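# Fit two printed parts on jig pins, or call

## Task

This is the final kit of the day. Seat both loose printed parts on their matching jig pins the way the drawing shows. If the kit turns out to be one that should not be assembled, do not assemble it: leave every part of it where it is, and instead use a closed gripper to press the blue CALL button and keep it pressed for about one second.

## Robot and tools

Robot: two six-joint arms with parallel grippers, left_arm and right_arm. Their bases sit at about (-0.010, +0.272, 0) m for left_arm and (-0.042, -0.367, 0) m for right_arm in the scene frame, each turned slightly about z. Scene frame: origin on the table top, midway between the arms; +x points out over the table, +z up, and left_arm is on the +y side. Left and right in images do not match the arm names. Gripper poses, targets and wrist-camera poses in results use each arm's own base frame. The fixed cameras and the table use the scene frame.

The joint row, used by every moving call, is one flat list of 14 numbers covering both arms, even when only one arm moves. It runs: left waist, shoulder, elbow, wrist pitch, wrist yaw, wrist roll, left opening, then the same seven for right_arm. All six joint values are absolute target angles in radians, in the same convention that the Joint positions line uses. They are not offsets. Stated ranges in URDF signs: waist -2.618 to 3.054, shoulder 0 to 3.142, elbow 0 to 3.142, wrist pitch -1.571 to 1.571, wrist yaw -1.571 to 1.571, wrist roll -2.094 to 2.094. The waist is reversed relative to the URDF, so in your numbers its range is about -3.054 to 2.618. Real ends may differ by up to 0.059 rad. A target beyond that is refused, and a target that is only slightly beyond is clipped, with a 'joint sent to its limit' note. Opening is an absolute value from -1 (closed) to +1 (fully open, with a pad gap of 0.094 m). To keep a gripper unchanged, repeat its present command; sending 0 means half-open.

execute_actions(actions, cameras): actions is a list of actions. Each action is a list of up to 15 rows of 14 numbers, one row per 1/30 s step. A short action holds its last row for the rest of its 15 steps. Joints can only lead their measured angle by 0.339 rad (waist, shoulder, elbow) or 2.2 rad (wrist joints) per step. An arm's targets are also scaled back if they would jump the gripper more than 200 mm. Sending an empty list just reports the state. cameras picks the views: cam_high, cam_over, cam_left_wrist, cam_right_wrist. Leave it out or use ["all"] for all, or [] for none.

move(target, speed, blend, opening_speed, grip_force, blocking, cameras): target is one 14-number row or a list of up to 15 rows. These are absolute joint angles plus openings, and the joints are interpolated together, so the hand follows a curve, not a straight line. speed is in rad/s for the joint with farthest to go: 0.01 to 12.57, default 0.5. It can be one value or one per target. blend, in rad, rounds the corners at intermediate targets; 0 stops at each one. opening_speed is the gripper rate per second on the -1..1 scale, at least 0.2; use it to close gently. grip_force is newtons per pad, 10 to 50, as one value or one per arm. It persists, and lower forces close more slowly. With blocking=false the call returns after about 0.5 s while the move continues, and a new move replaces it. The whole list must fit in 10 s. Moves do not avoid obstacles or the other arm. The result adds a 'move:' line: done; off_target (at rest with a joint more than 0.035 rad away, for example because it is blocked or carrying weight); moving; held (a check withheld steps or the clearance check stopped it); or fault. limits=held means steps were withheld.

wait(seconds 0 to 10, cameras) lets time pass with the last commands held. stop(cameras) brakes a running move. zoom_image(camera, region=[x0,y0,x1,y1]) enlarges part of the newest image of that camera, with the region at most 504x504 px. read_manual(section="licences") only returns licence text. finished_scene() ends the scene for good, so call it only once the result is stable without the robot.

Result lines: end_effector_position (m) and end_effector_quat_wxyz give the point between the finger pads, about 1 cm behind the tips. The fingers point along gripper +z and close along y. These values can be off by a few cm. Joint positions and Joint velocities show one block per arm: six joints, then the pad gap in m. 'within noise' means the arm is still. Joint targets are the angles being driven toward now; resend them to hold still. Tool commands are the current gripper commands. grip_measured is the opening on the command scale. It reads a little wide when empty and a little narrower than a firmly squeezed part. It does not show a stop on contact. grip_effort_nm is the motor effort, negative when closing; it is not a pad force and has an offset. Joint torques include gravity, and the first three wrap at ±28 N m. 'joint command not followed' means the clearance check changed targets. Calls that ran actions list joint positions at some steps. Motor temperatures: MOTOR HOT appears at 75 °C. At 90 °C the arm folds and idles, and at 100 °C it goes limp. Holding loads, staying stretched out, or pushing into something unreachable heats motors. Time passes while you think, and running moves continue meanwhile.

Avoid: parts falling, or being left off the table. Letting go of a part while it is still moving. Fast impacts or hard presses into fixtures. Any press or collision between the two arms, including one gripper closing on the other's fingers. Strain on the wrist camera cables; cable contact counts as touching. Arm stops of any kind. Close slowly on fragile parts, and release by commanding an opening well above grip_measured.

Each tool is called after "Request:" by a JSON object that holds its "method" and its "body", one argument or row to a line.

## Session

Request:
{"method": "execute_actions", "body": {
  "actions": []
}}

Scene clock: 0.00 s.
left_arm: end_effector_position=(+0.4183, -0.1411, +0.3673) grip_measured=+1.000 grip_effort_nm=n/a end_effector_quat_wxyz=(+0.472, -0.088, +0.849, -0.221) | right_arm: end_effector_position=(+0.2971, +0.0927, +0.2401) grip_measured=+1.000 grip_effort_nm=n/a end_effector_quat_wxyz=(+0.452, +0.176, +0.869, +0.103)
Joint positions: left_arm=[0.323 1.448 1.621 -0.648 0.01 -0.537 0.094] | right_arm=[-0.533 0.973 0.933 -0.632 0.411 0.732 0.094]
Joint velocities: within noise
Joint torques (N m): no reading
Motor temperatures (°C): left_arm=[24 25 23 23 26 24 21] | right_arm=[26 24 26 25 23 23 24]
Heat: left arm: 26 °C; right arm: 26 °C.
Joint targets: left_arm=[0.323 1.435 1.634 -0.639 0.008 -0.534] | right_arm=[-0.533 0.969 0.936 -0.647 0.417 0.729]
Tool commands: left_gripper/opening=+1.0 right_gripper/opening=+1.0

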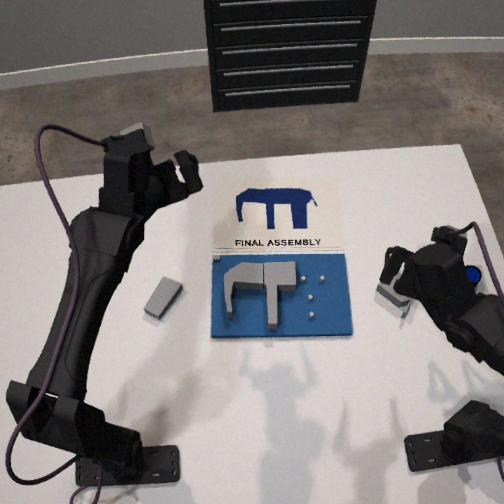

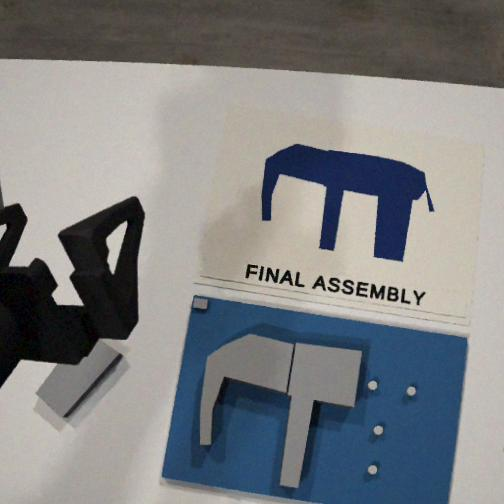

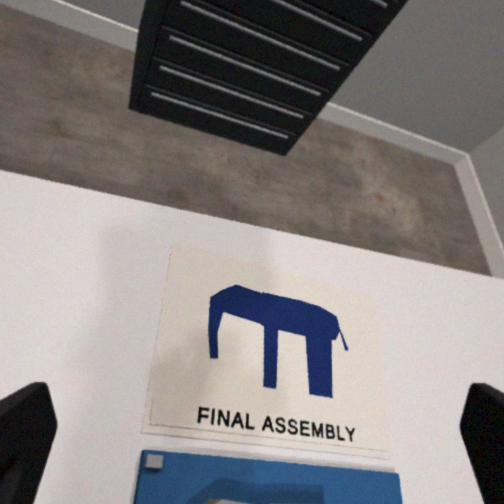

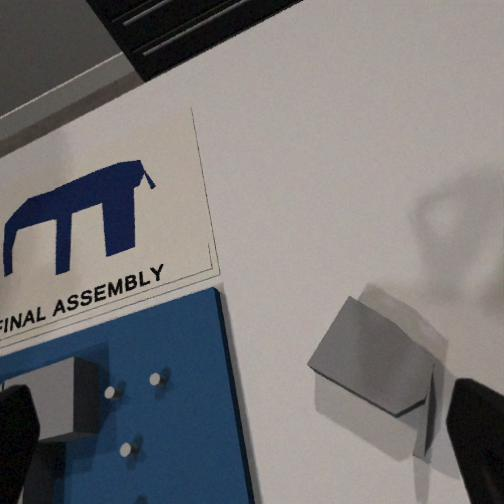

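Request:
{"method": "zoom_image", "body": {
  "camera": "cam_over",
  "region": [160, 280, 480, 504]
}}

Request:
{"method": "zoom_image", "body": {
  "camera": "cam_right_wrist",
  "region": [270, 270, 470, 470]
}}

Request:
{"method": "zoom_image", "body": {
  "camera": "cam_over",
  "region": [20, 320, 160, 440]
}}

Request:
{"method": "zoom_image", "body": {
  "camera": "cam_high",
  "region": [130, 230, 370, 350]
}}

Request:
{"method": "zoom_image", "body": {
  "camera": "cam_high",
  "region": [360, 220, 504, 340]
}}

Request:
{"method": "zoom_image", "body": {
  "camera": "cam_over",
  "region": [240, 130, 460, 320]
}}

Scaled by 1.575.

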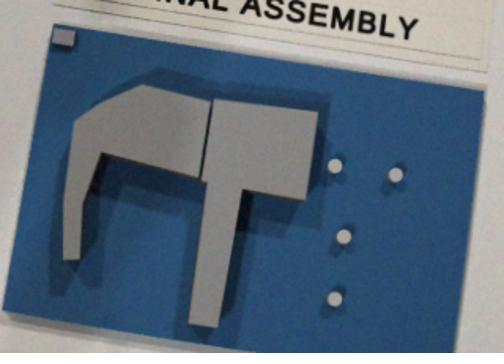

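Scaled by 2.520.

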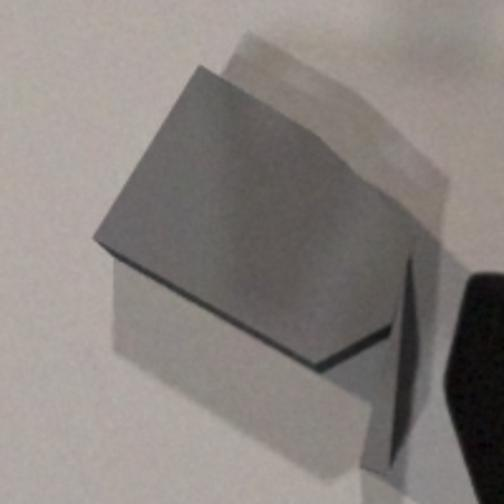

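Scaled by 3.600.

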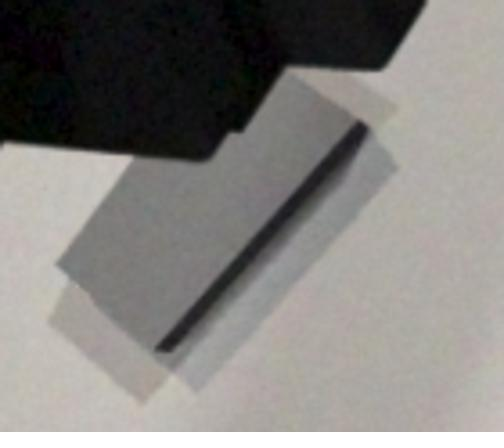

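Scaled by 2.100.

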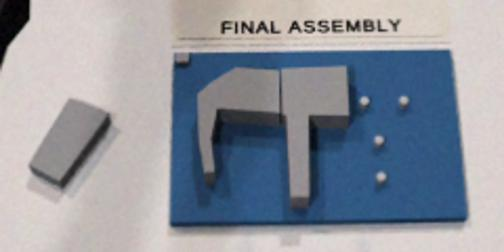

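Scaled by 3.500.

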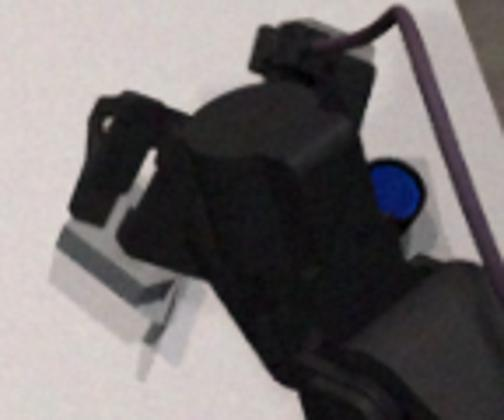

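Scaled by 2.291.

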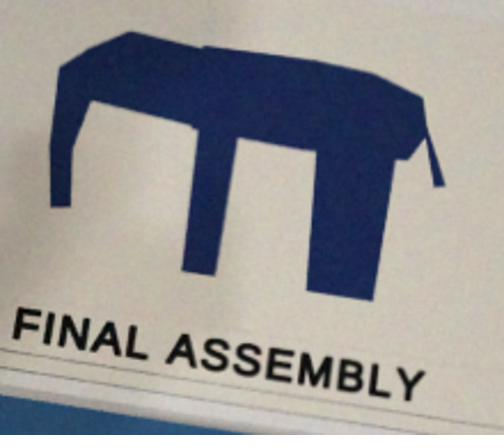

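Request:
{"method": "move", "body": {
  "target": [0.18,2.006,1.935,-1.5,0,0,1,-0.31,2.006,1.935,-1.5,0,0,1],
  "speed": 0.9
}}

Scene clock: 60.67 s.
left_arm: end_effector_position=(+0.3683, -0.0692, +0.1458) grip_measured=+1.000 grip_effort_nm=-0.03 end_effector_quat_wxyz=(-0.007, +0.088, +0.996, -0.004) | right_arm: end_effector_position=(+0.3592, +0.1158, +0.1481) grip_measured=+1.000 grip_effort_nm=0.00 end_effector_quat_wxyz=(+0.000, -0.153, +0.988, -0.003)
Joint positions: left_arm=[0.184 1.996 1.904 -1.492 0.009 -0.008 0.094] | right_arm=[-0.312 1.995 1.912 -1.489 0.007 0.005 0.094]
Joint torques (N m): left_arm=[-0.28 -9.03 7.9 0.08 -0.1 0.05] | right_arm=[0.39 -9.68 8.23 0.36 -0.01 -0.02]
Motor temperatures (°C): left_arm=[24 28 27 29 26 24 21] | right_arm=[26 25 30 27 23 23 24]
Heat: left arm: 29 °C; right arm: 30 °C.
Joint targets: left_arm=[0.180 2.006 1.935 -1.500 0.000 0.000] | right_arm=[-0.310 2.006 1.935 -1.500 0.000 0.000]
move: done

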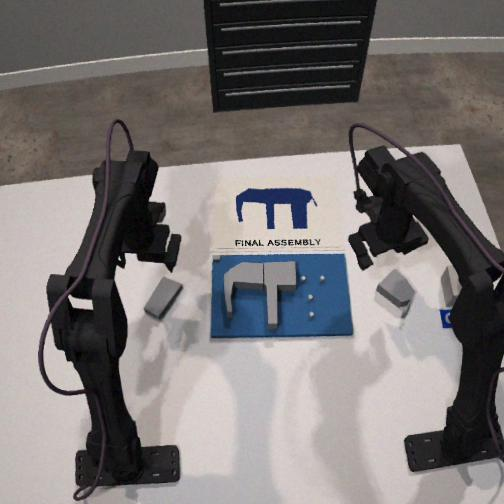

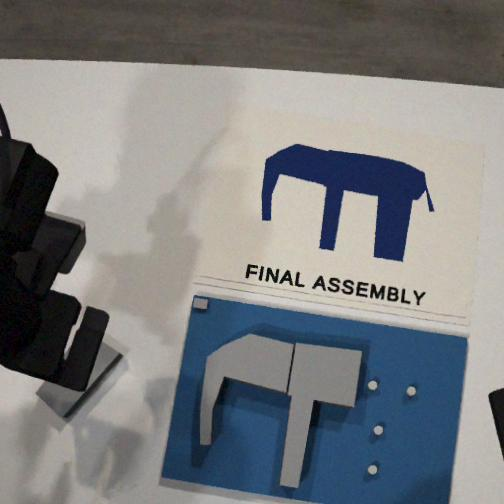

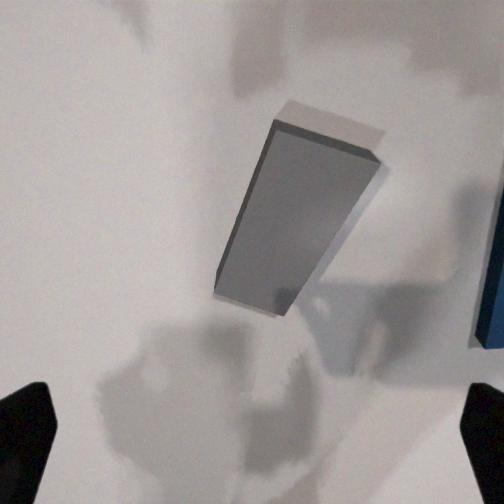

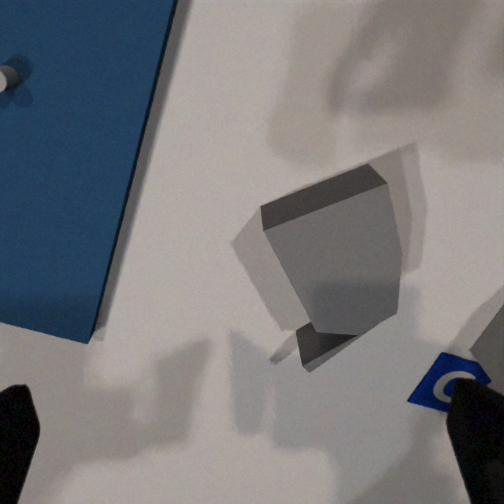

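Request:
{"method": "zoom_image", "body": {
  "camera": "cam_left_wrist",
  "region": [190, 90, 410, 340]
}}

Request:
{"method": "zoom_image", "body": {
  "camera": "cam_right_wrist",
  "region": [230, 140, 430, 400]
}}

Scaled by 2.016.

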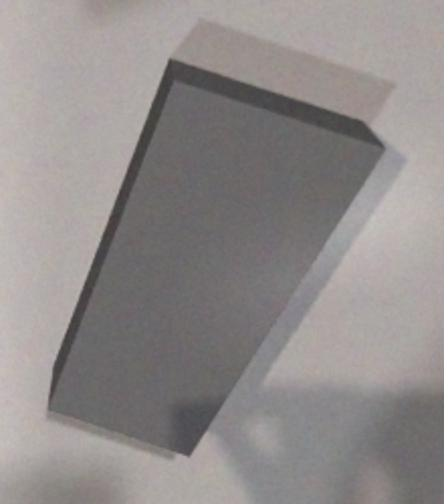

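Scaled by 1.938.

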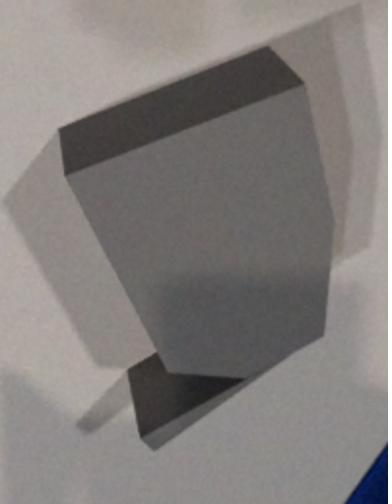

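Request:
{"method": "move", "body": {
  "target": [0.225,1.383,1.228,-0.979,0,0,1,-0.38,1.383,1.228,-0.979,0,0,1],
  "speed": 0.9
}}

Request:
{"method": "zoom_image", "body": {
  "camera": "cam_right_wrist",
  "region": [0, 0, 504, 504]
}}

Request:
{"method": "zoom_image", "body": {
  "camera": "cam_left_wrist",
  "region": [150, 150, 350, 350]
}}

Request:
{"method": "zoom_image", "body": {
  "camera": "cam_right_wrist",
  "region": [230, 150, 430, 350]
}}

Request:
{"method": "zoom_image", "body": {
  "camera": "cam_right_wrist",
  "region": [0, 100, 220, 320]
}}

Scene clock: 121.63 s.
left_arm: end_effector_position=(+0.3189, -0.0711, +0.1656) grip_measured=+1.000 grip_effort_nm=-0.03 end_effector_quat_wxyz=(+0.196, +0.104, +0.975, -0.027) | right_arm: end_effector_position=(+0.3082, +0.1209, +0.1744) grip_measured=+1.000 grip_effort_nm=0.00 end_effector_quat_wxyz=(+0.214, -0.178, +0.960, +0.038)
Joint positions: left_arm=[0.217 1.411 1.239 -1 0.009 -0.007 0.094] | right_arm=[-0.374 1.395 1.246 -0.984 0.006 0.005 0.094]
Joint torques (N m): left_arm=[0.68 -7.61 5.26 1.05 -0.12 0.05] | right_arm=[-0.59 -6.53 5.81 1.61 -0.04 -0.05]
Motor temperatures (°C): left_arm=[24 30 27 24 26 24 21] | right_arm=[26 29 28 25 23 23 24]
Heat: left arm: 30 °C; right arm: 29 °C.
Joint targets: left_arm=[0.225 1.383 1.228 -0.979 0.000 0.000] | right_arm=[-0.380 1.383 1.228 -0.979 0.000 0.000]
move: done

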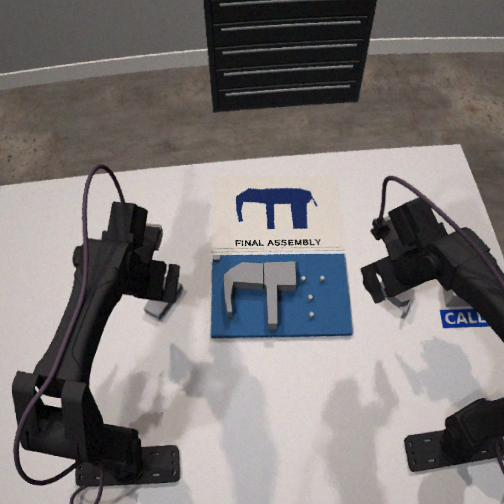

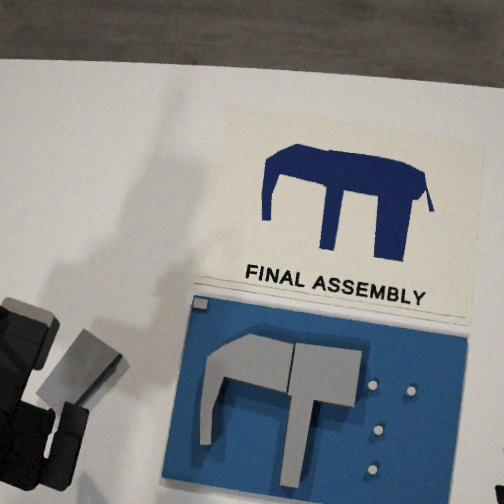

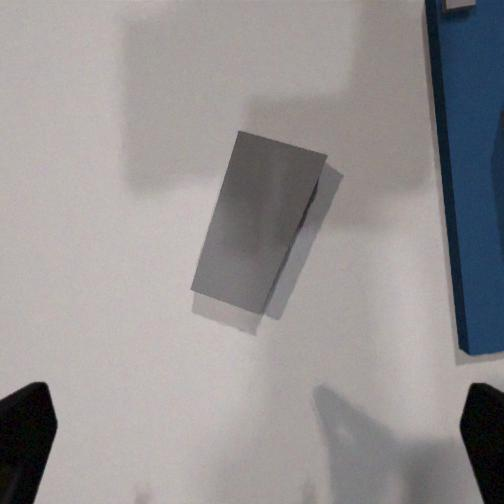

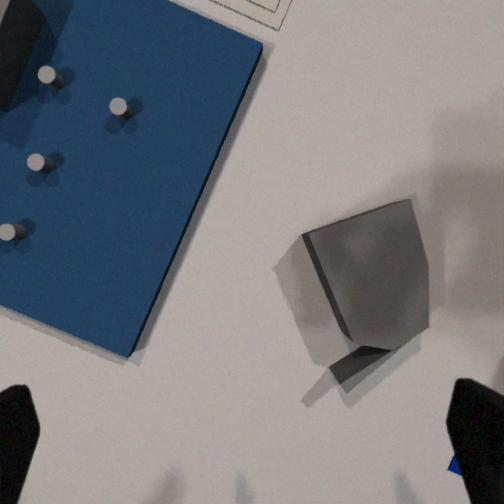

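Scaled by 1.000.

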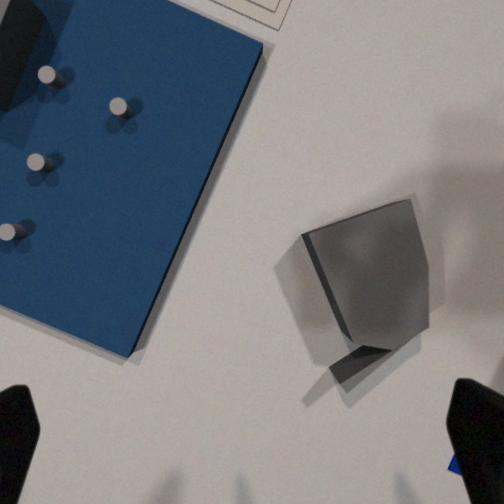

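Scaled by 2.520.

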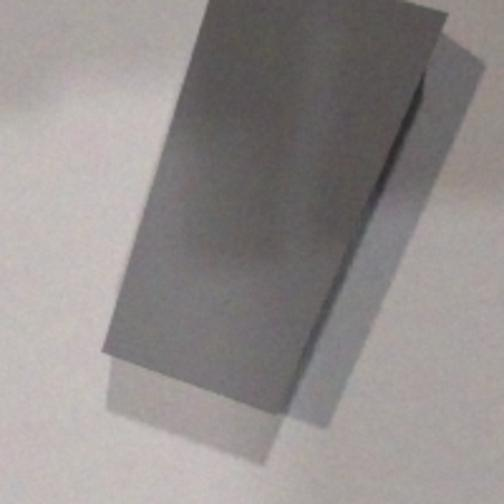

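Scaled by 2.520.

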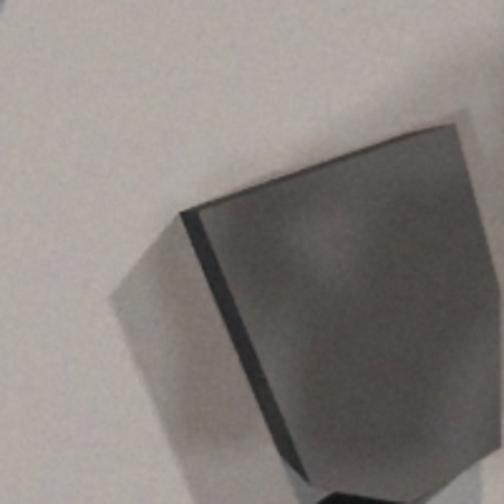

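Scaled by 2.291.

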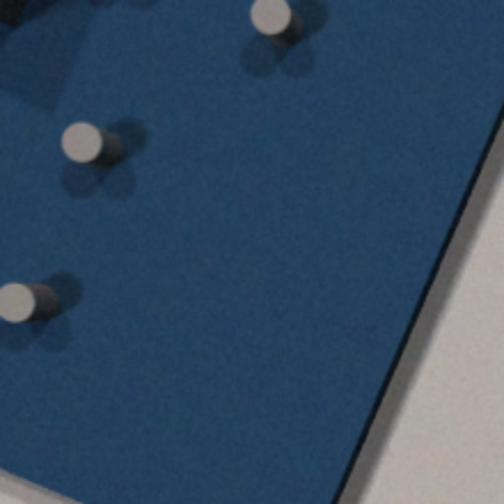

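Request:
{"method": "move", "body": {
  "target": [0.2215,1.963,1.605,-1.198,0,0.34,1,-0.184,1.925,1.633,-1.264,0,-0.522,1],
  "speed": 0.9
}}

Request:
{"method": "zoom_image", "body": {
  "camera": "cam_left_wrist",
  "region": [0, 0, 504, 504]
}}

Scene clock: 181.80 s.
left_arm: end_effector_position=(+0.3592, -0.0800, +0.0772) grip_measured=+1.000 grip_effort_nm=-0.03 end_effector_quat_wxyz=(-0.001, +0.271, +0.963, -0.005) | right_arm: end_effector_position=(+0.3577, +0.0670, +0.1005) grip_measured=+1.000 grip_effort_nm=0.00 end_effector_quat_wxyz=(+0.007, -0.343, +0.939, -0.003)
Joint positions: left_arm=[0.217 1.955 1.574 -1.191 0.009 0.331 0.094] | right_arm=[-0.184 1.914 1.61 -1.253 0.004 -0.516 0.094]
Joint torques (N m): left_arm=[0.36 -8.9 7.88 0.09 -0.11 0.08] | right_arm=[0.2 -8.99 8.13 0.44 0.02 -0.06]
Heat: left arm: 27 °C; right arm: 29 °C.
Joint targets: left_arm=[0.221 1.963 1.605 -1.198 0.000 0.340] | right_arm=[-0.184 1.925 1.633 -1.264 0.000 -0.522]
move: done

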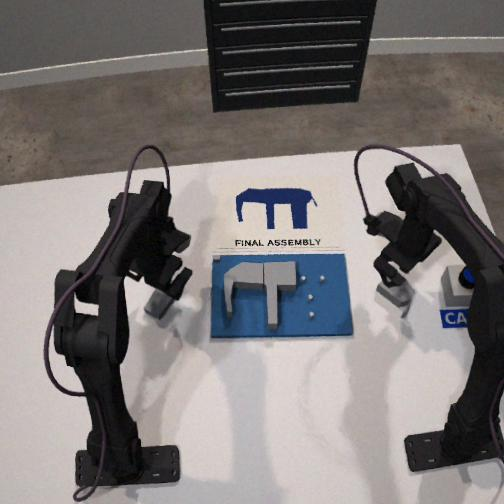

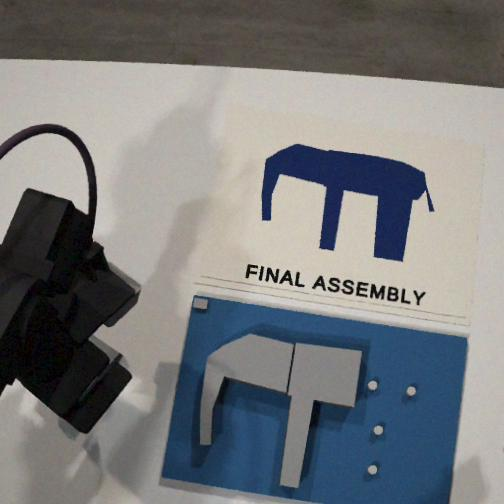

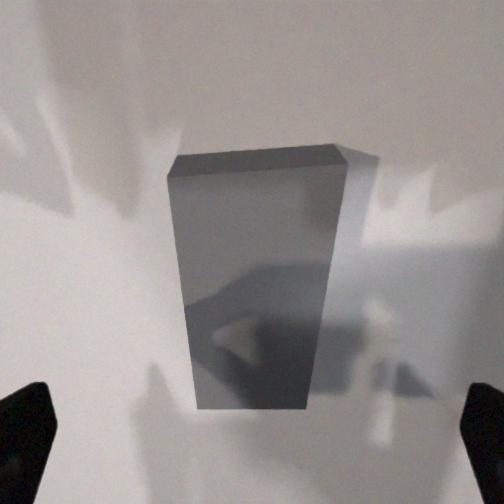

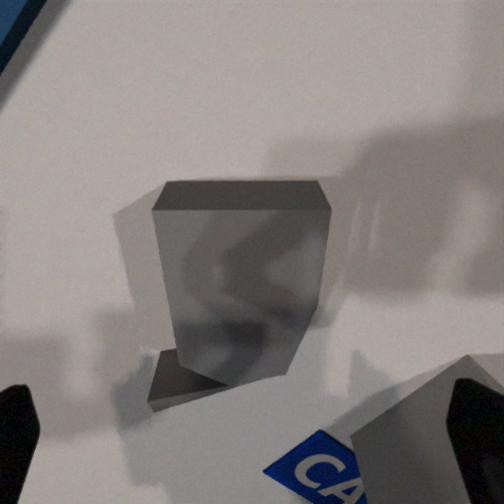

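Scaled by 1.000.

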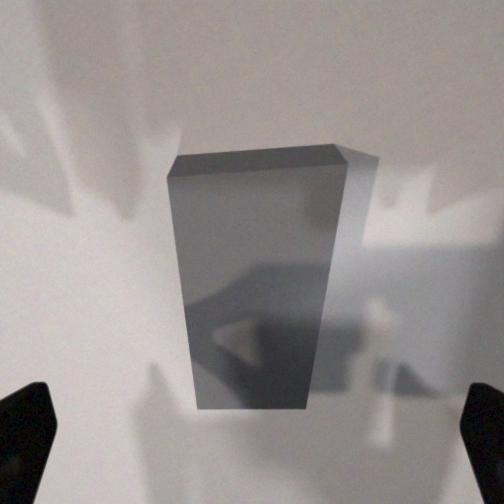

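Request:
{"method": "move", "body": {
  "target": [
    [0.226,1.99,1.535,-1.10,0,0.34,0.49,-0.184,1.925,1.633,-1.264,0,-0.522,0.49],
    [0.226,2.028,1.450,-0.985,0,0.34,0.49,-0.184,1.925,1.633,-1.264,0,-0.522,0.49]
  ],
  "speed": 0.3,
  "blend": [0.05,0]
}}

Scene clock: 203.87 s.
left_arm: end_effector_position=(+0.3666, -0.0815, +0.0281) grip_measured=+0.492 grip_effort_nm=-0.15 end_effector_quat_wxyz=(+0.006, +0.271, +0.963, -0.004) | right_arm: end_effector_position=(+0.3577, +0.0670, +0.1005) grip_measured=+0.492 grip_effort_nm=-0.12 end_effector_quat_wxyz=(+0.006, -0.343, +0.939, -0.003)
Joint positions: left_arm=[0.217 2.013 1.457 -1.002 0.009 0.331 0.07] | right_arm=[-0.184 1.914 1.61 -1.253 0.004 -0.517 0.07]
Joint torques (N m): left_arm=[0.81 -8.61 4.79 0.37 -0.1 0.06] | right_arm=[-0.01 -9.03 8.29 0.42 -0.01 -0.02]
Heat: left arm: 28 °C; right arm: 29 °C.
Joint targets: left_arm=[0.226 2.028 1.450 -0.985 0.000 0.340] | right_arm=[-0.184 1.925 1.633 -1.264 0.000 -0.522]
move: done; blend cut to 0 rad at target 1

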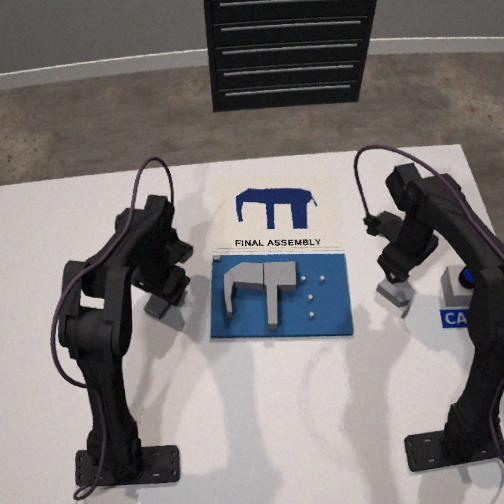

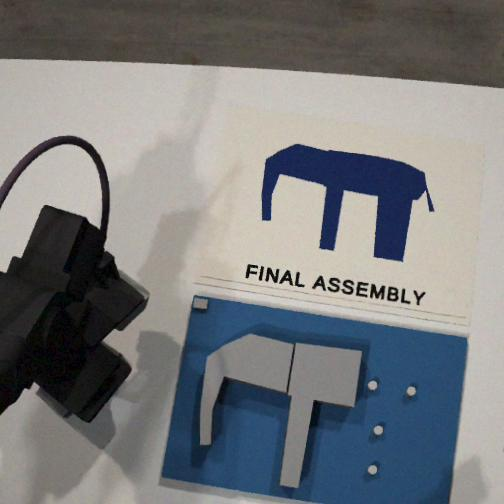

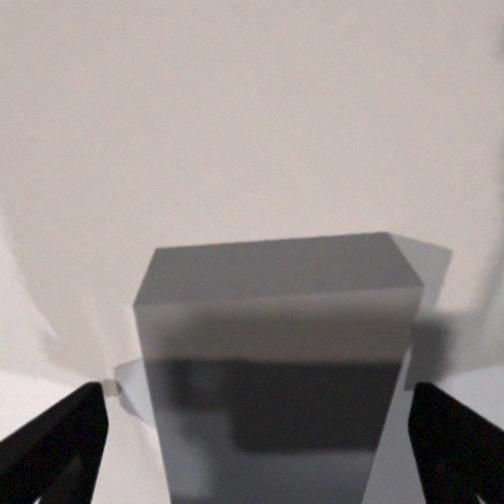

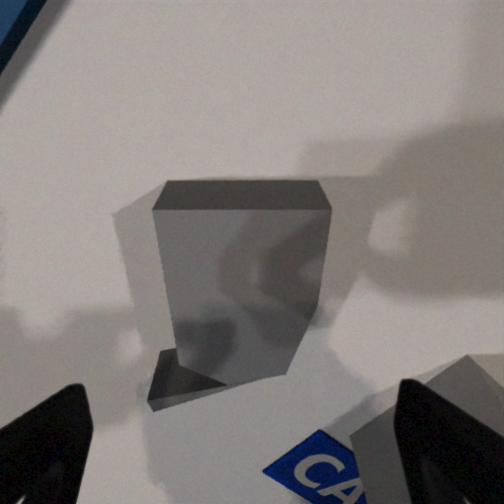

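Request:
{"method": "move", "body": {
  "target": [
    [0.236,2.038,1.422,-0.948,0,0.34,0.49,-0.184,1.925,1.633,-1.264,0,-0.522,0.49],
    [0.236,2.038,1.422,-0.948,0,0.34,-0.25,-0.184,1.925,1.633,-1.264,0,-0.522,0.49]
  ],
  "speed": 0.2,
  "opening_speed": 0.5,
  "grip_force": 25
}}

Scene clock: 212.60 s.
left_arm: end_effector_position=(+0.3678, -0.0845, +0.0225) grip_measured=-0.088 grip_effort_nm=-0.53 end_effector_quat_wxyz=(+0.013, +0.276, +0.961, +0.000) | right_arm: end_effector_position=(+0.3577, +0.0670, +0.1005) grip_measured=+0.492 grip_effort_nm=-0.12 end_effector_quat_wxyz=(+0.006, -0.343, +0.939, -0.003)
Joint positions: left_arm=[0.228 2.014 1.434 -0.965 0.002 0.332 0.043] | right_arm=[-0.184 1.914 1.61 -1.253 0.004 -0.517 0.07]
Joint torques (N m): left_arm=[0.77 -7.94 4.29 0.38 -0.03 0.05] | right_arm=[-0.01 -9.1 8.1 0.46 0.01 -0.02]
Heat: left arm: 29 °C; right arm: 30 °C.
Joint targets: left_arm=[0.236 2.038 1.422 -0.948 0.000 0.340] | right_arm=[-0.184 1.925 1.633 -1.264 0.000 -0.522]
grip_force (N): 25, 25
move: done

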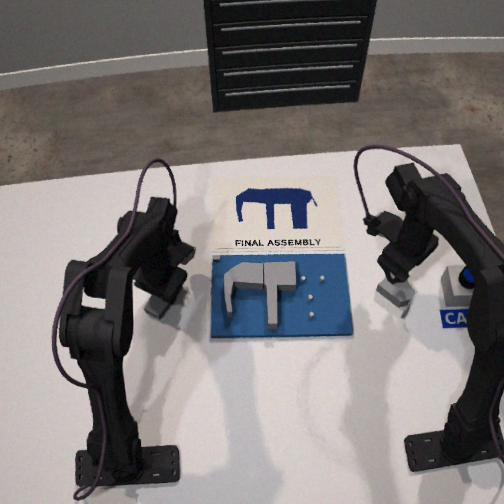

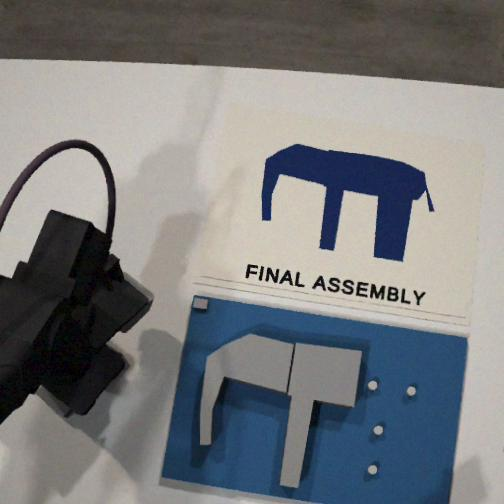

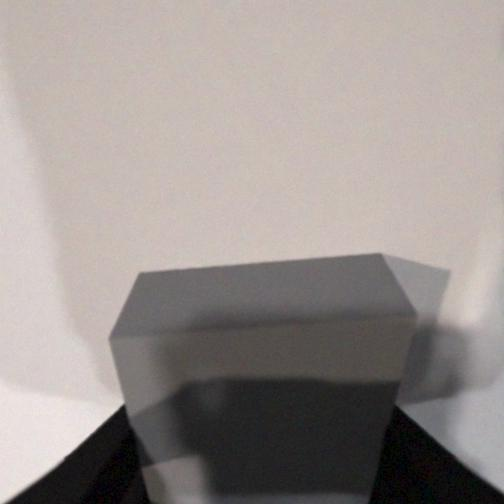

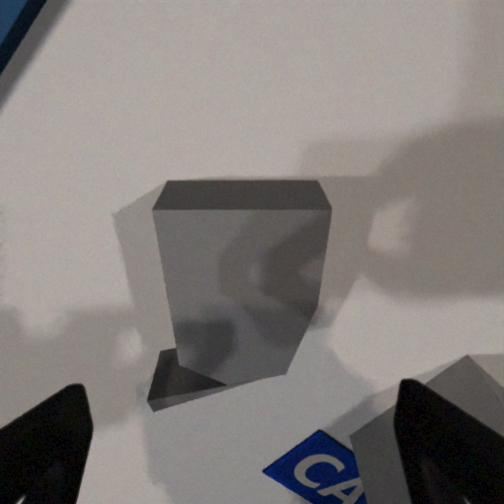

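Request:
{"method": "move", "body": {
  "target": [
    [0.22,1.98,1.79,-1.376,0,0.34,-0.25,-0.1,1.9,1.4,-0.6,-0.5,-0.3,0.49],
    [0.15,2.006,1.6,-1.0,0.2,0.2,-0.25,0,1.645,0.987,0.658,-1.5,0,0.49],
    [0,1.734,0.72,1.031,1.5,0,-0.25,0,1.645,0.987,0.658,-1.5,0,0.49]
  ],
  "speed": [0.3,0.7,0.9],
  "blend": [0.1,0.1,0]
}}

Request:
{"method": "zoom_image", "body": {
  "camera": "cam_right_wrist",
  "region": [150, 150, 350, 350]
}}

Scene clock: 236.43 s.
left_arm: end_effector_position=(+0.3322, -0.1814, +0.1907) grip_measured=-0.089 grip_effort_nm=-0.60 end_effector_quat_wxyz=(+0.507, +0.469, +0.531, -0.491) | right_arm: end_effector_position=(+0.3581, +0.1830, +0.2790) grip_measured=+0.492 grip_effort_nm=-0.12 end_effector_quat_wxyz=(+0.518, -0.482, +0.517, +0.482)
Joint positions: left_arm=[0.008 1.776 0.728 1.003 1.486 -0.001 0.043] | right_arm=[-0.006 1.664 1.005 0.659 -1.494 0 0.07]
Joint torques (N m): left_arm=[-0.69 -10.78 4.12 1.4 0.2 -0.01] | right_arm=[0.68 -9.83 5.63 1.91 -0.05 0.09]
Heat: left arm: 31 °C; right arm: 30 °C.
Joint targets: left_arm=[0.000 1.734 0.720 1.031 1.500 0.000] | right_arm=[0.000 1.645 0.987 0.658 -1.500 0.000]
grip_force (N): 25, 25
move: off_target (left_arm); left_arm: the shoulder is farthest, 0.042 rad from its target

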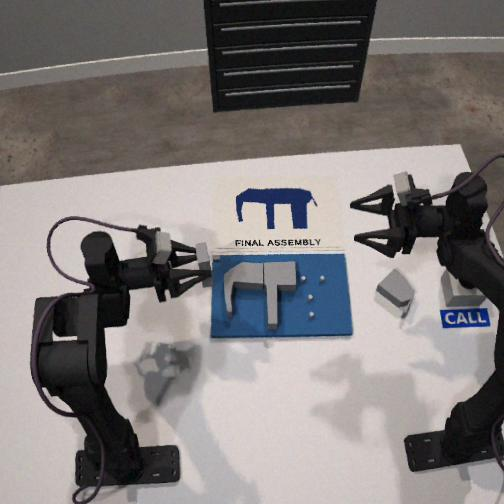

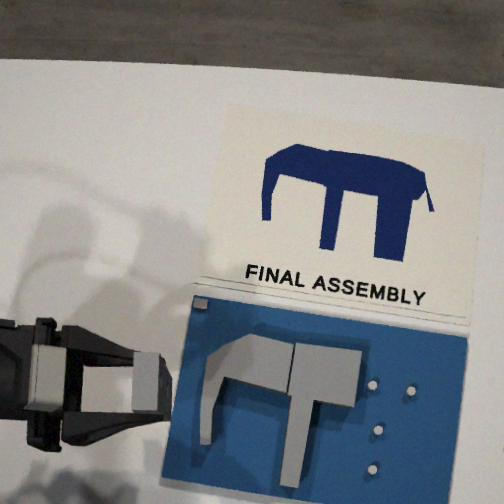

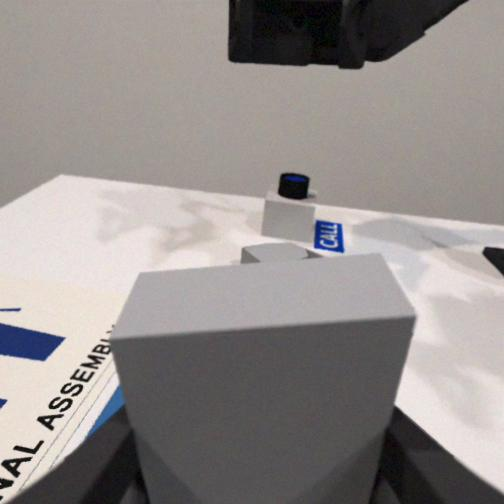

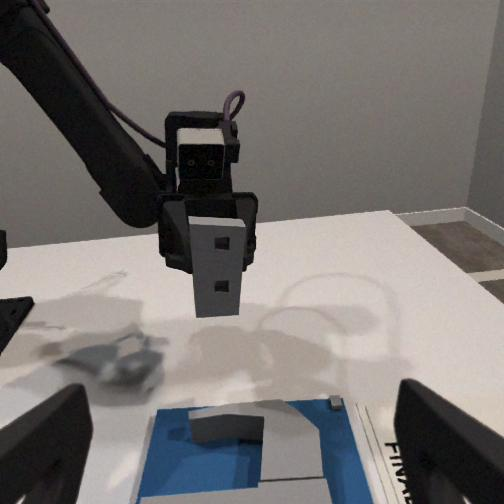

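Scaled by 2.520.

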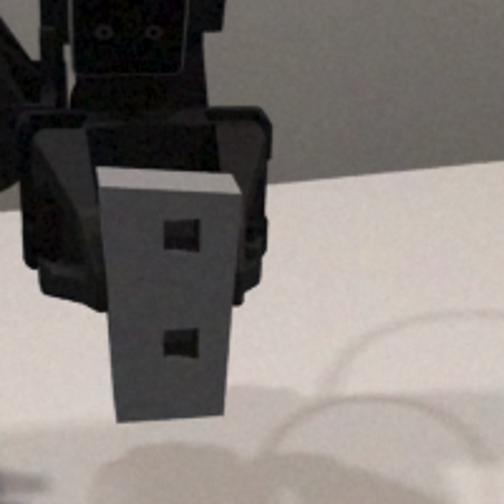

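Request:
{"method": "move", "body": {
  "target": [
    [0,1.734,0.72,1.031,1.5,0,-0.25,-0.1,1.9,1.4,-0.6,-0.5,-0.3,0.49],
    [0,1.734,0.72,1.031,1.5,0,-0.25,-0.199,1.925,1.633,-1.264,0,-0.507,0.49],
    [0,1.734,0.72,1.031,1.5,0,-0.25,-0.199,1.961,1.522,-1.117,0,-0.507,0.49]
  ],
  "speed": [0.9,0.6,0.3],
  "blend": [0.1,0.05,0]
}}

Scene clock: 278.20 s.
left_arm: end_effector_position=(+0.3321, -0.1814, +0.1907) grip_measured=-0.089 grip_effort_nm=-0.60 end_effector_quat_wxyz=(+0.507, +0.469, +0.531, -0.491) | right_arm: end_effector_position=(+0.3660, +0.0733, +0.0708) grip_measured=+0.492 grip_effort_nm=-0.12 end_effector_quat_wxyz=(+0.016, -0.341, +0.940, -0.001)
Joint positions: left_arm=[0.008 1.776 0.728 1.004 1.486 -0.001 0.043] | right_arm=[-0.194 1.946 1.535 -1.127 -0.002 -0.501 0.07]
Joint torques (N m): left_arm=[-0.61 -10.82 4.15 1.43 0.2 0] | right_arm=[-0.87 -9.07 5.53 0.71 0.09 -0.02]
Heat: left arm: 31 °C; right arm: 31 °C.
Joint targets: left_arm=[0.000 1.734 0.720 1.031 1.500 0.000] | right_arm=[-0.199 1.961 1.522 -1.117 0.000 -0.507]
grip_force (N): 25, 25
move: off_target (left_arm); left_arm: the shoulder is farthest, 0.042 rad from its target

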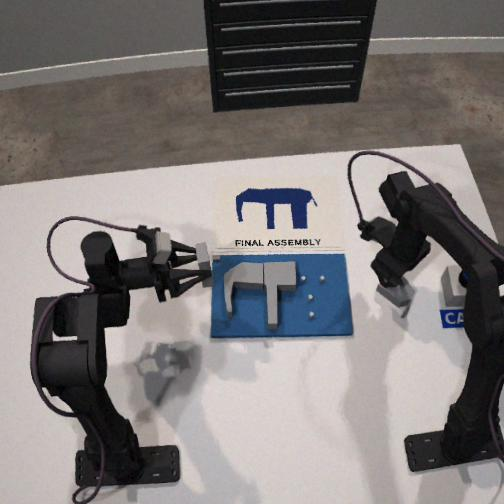

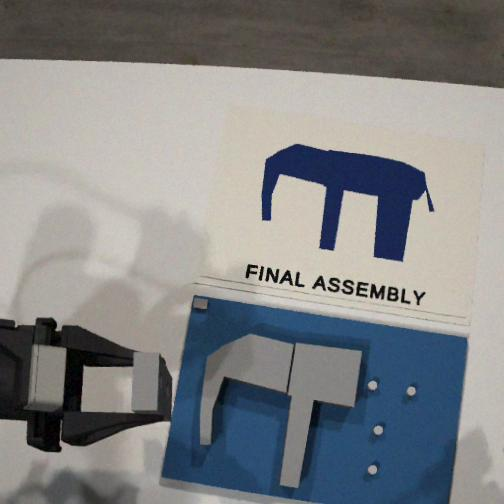

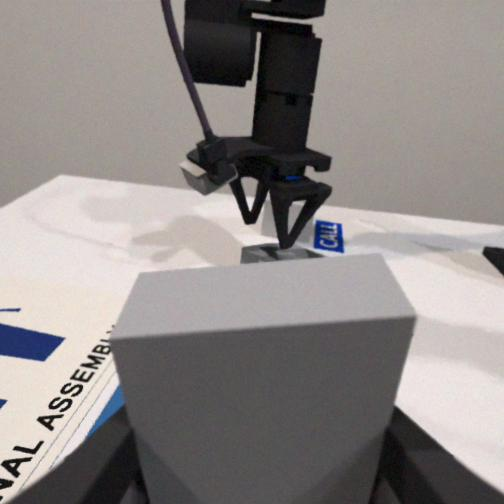

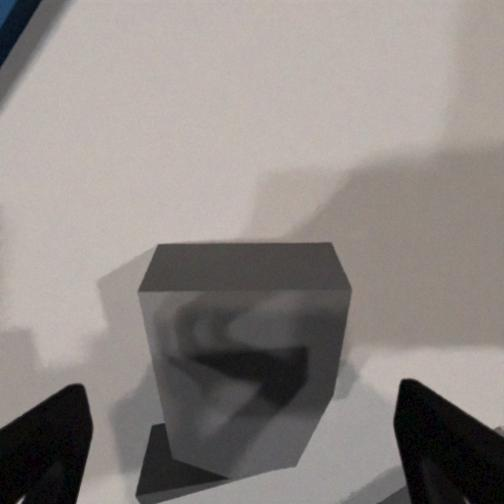

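Request:
{"method": "move", "body": {
  "target": [
    [0,1.734,0.72,1.031,1.5,0,-0.25,-0.199,2.008,1.395,-0.957,0,-0.507,0.49],
    [0,1.734,0.72,1.031,1.5,0,-0.25,-0.199,2.008,1.395,-0.957,0,-0.507,-0.05]
  ],
  "speed": [0.25,0.5],
  "opening_speed": 0.5
}}

Scene clock: 290.80 s.
left_arm: end_effector_position=(+0.3321, -0.1814, +0.1907) grip_measured=-0.089 grip_effort_nm=-0.60 end_effector_quat_wxyz=(+0.507, +0.469, +0.531, -0.491) | right_arm: end_effector_position=(+0.3639, +0.0726, +0.0245) grip_measured=+0.192 grip_effort_nm=-0.55 end_effector_quat_wxyz=(+0.012, -0.341, +0.940, -0.001)
Joint positions: left_arm=[0.008 1.776 0.728 1.004 1.486 -0.001 0.043] | right_arm=[-0.194 1.991 1.408 -0.964 -0.001 -0.501 0.056]
Joint torques (N m): left_arm=[-0.69 -10.85 4.16 1.44 0.18 0] | right_arm=[-0.55 -8.87 4.93 0.66 0.03 -0.04]
Heat: left arm: 31 °C; right arm: 30 °C.
Joint targets: left_arm=[0.000 1.734 0.720 1.031 1.500 0.000] | right_arm=[-0.199 2.008 1.395 -0.957 0.000 -0.507]
grip_force (N): 25, 25
move: off_target (left_arm); left_arm: the shoulder is farthest, 0.042 rad from its target

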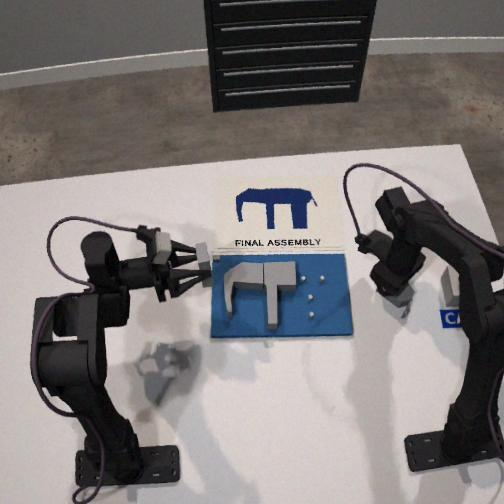

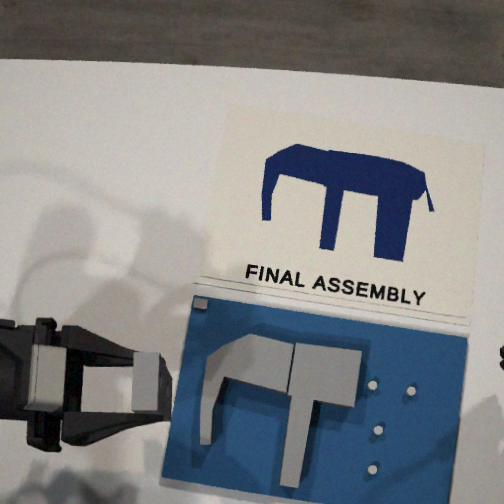

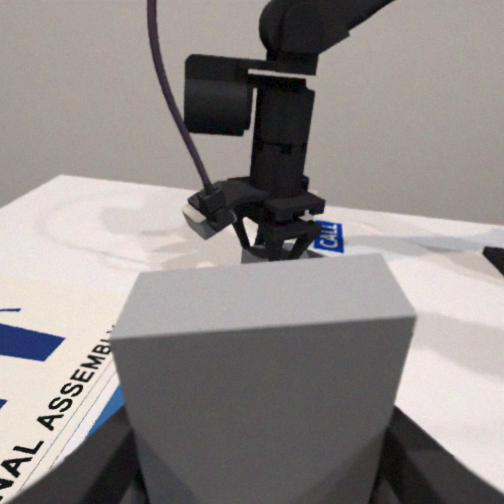

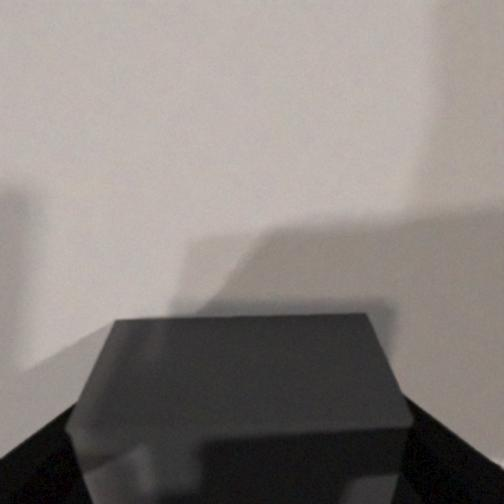

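Request:
{"method": "move", "body": {
  "target": [
    [0,1.734,0.72,1.031,1.5,0,-0.25,-0.199,1.925,1.633,-1.264,0,-0.507,-0.05],
    [0,1.734,0.72,1.031,1.5,0,-0.25,-0.1,1.95,1.4,-0.7,-0.5,-0.3,-0.05],
    [0,1.734,0.72,1.031,1.5,0,-0.25,0,1.76,0.776,1.016,-1.5,0,-0.05]
  ],
  "speed": [0.3,0.7,0.9],
  "blend": [0.05,0.1,0]
}}

Request:
{"method": "zoom_image", "body": {
  "camera": "cam_left_wrist",
  "region": [170, 50, 400, 280]
}}

Scene clock: 306.70 s.
left_arm: end_effector_position=(+0.3321, -0.1814, +0.1907) grip_measured=-0.089 grip_effort_nm=-0.60 end_effector_quat_wxyz=(+0.507, +0.469, +0.531, -0.491) | right_arm: end_effector_position=(+0.3427, +0.1831, +0.2053) grip_measured=+0.191 grip_effort_nm=-0.56 end_effector_quat_wxyz=(+0.521, -0.486, +0.513, +0.478)
Joint positions: left_arm=[0.008 1.776 0.728 1.004 1.486 -0.001 0.043] | right_arm=[-0.007 1.783 0.79 1.007 -1.494 -0.001 0.056]
Joint torques (N m): left_arm=[-0.69 -10.86 4.21 1.42 0.21 0] | right_arm=[0.84 -10.17 4.85 1.99 -0.08 0.03]
Heat: left arm: 31 °C; right arm: 30 °C.
Joint targets: left_arm=[0.000 1.734 0.720 1.031 1.500 0.000] | right_arm=[0.000 1.760 0.776 1.016 -1.500 0.000]
grip_force (N): 25, 25
move: off_target (left_arm); left_arm: the shoulder is farthest, 0.042 rad from its target

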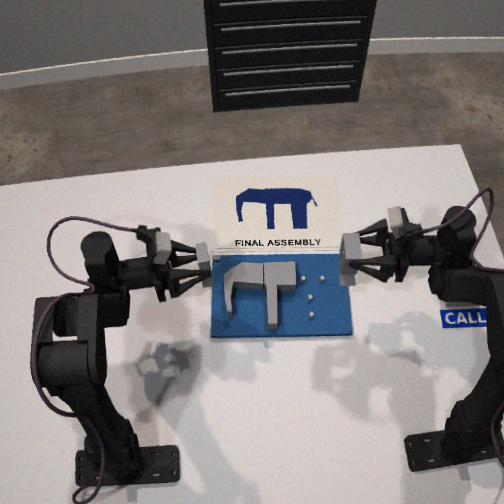

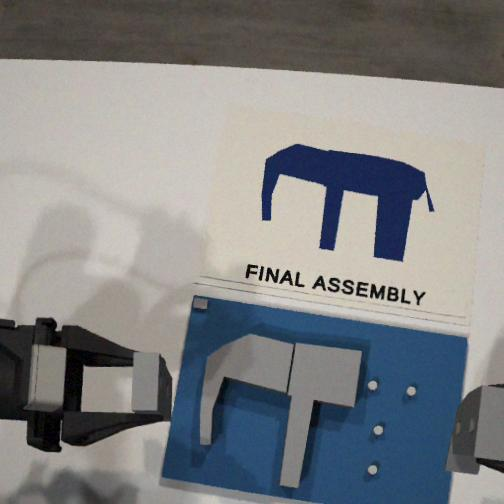

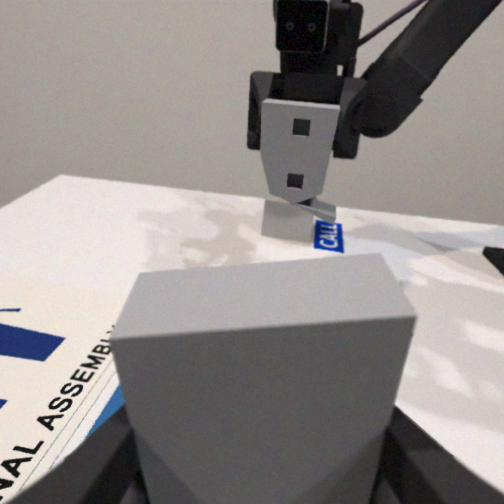

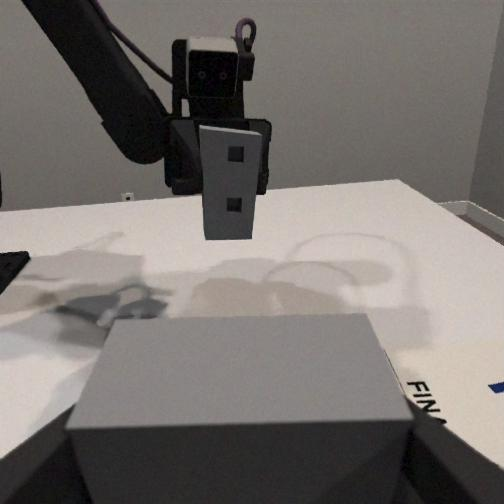

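Scaled by 2.191.

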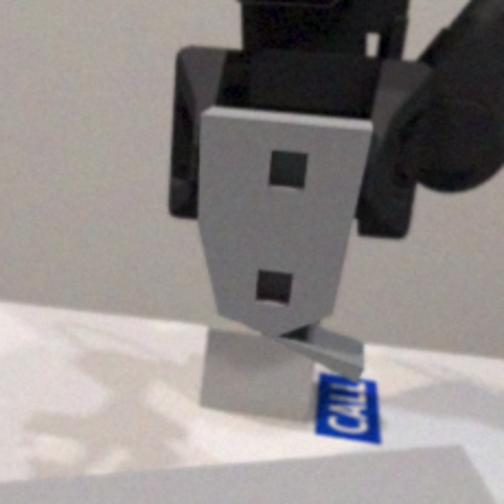

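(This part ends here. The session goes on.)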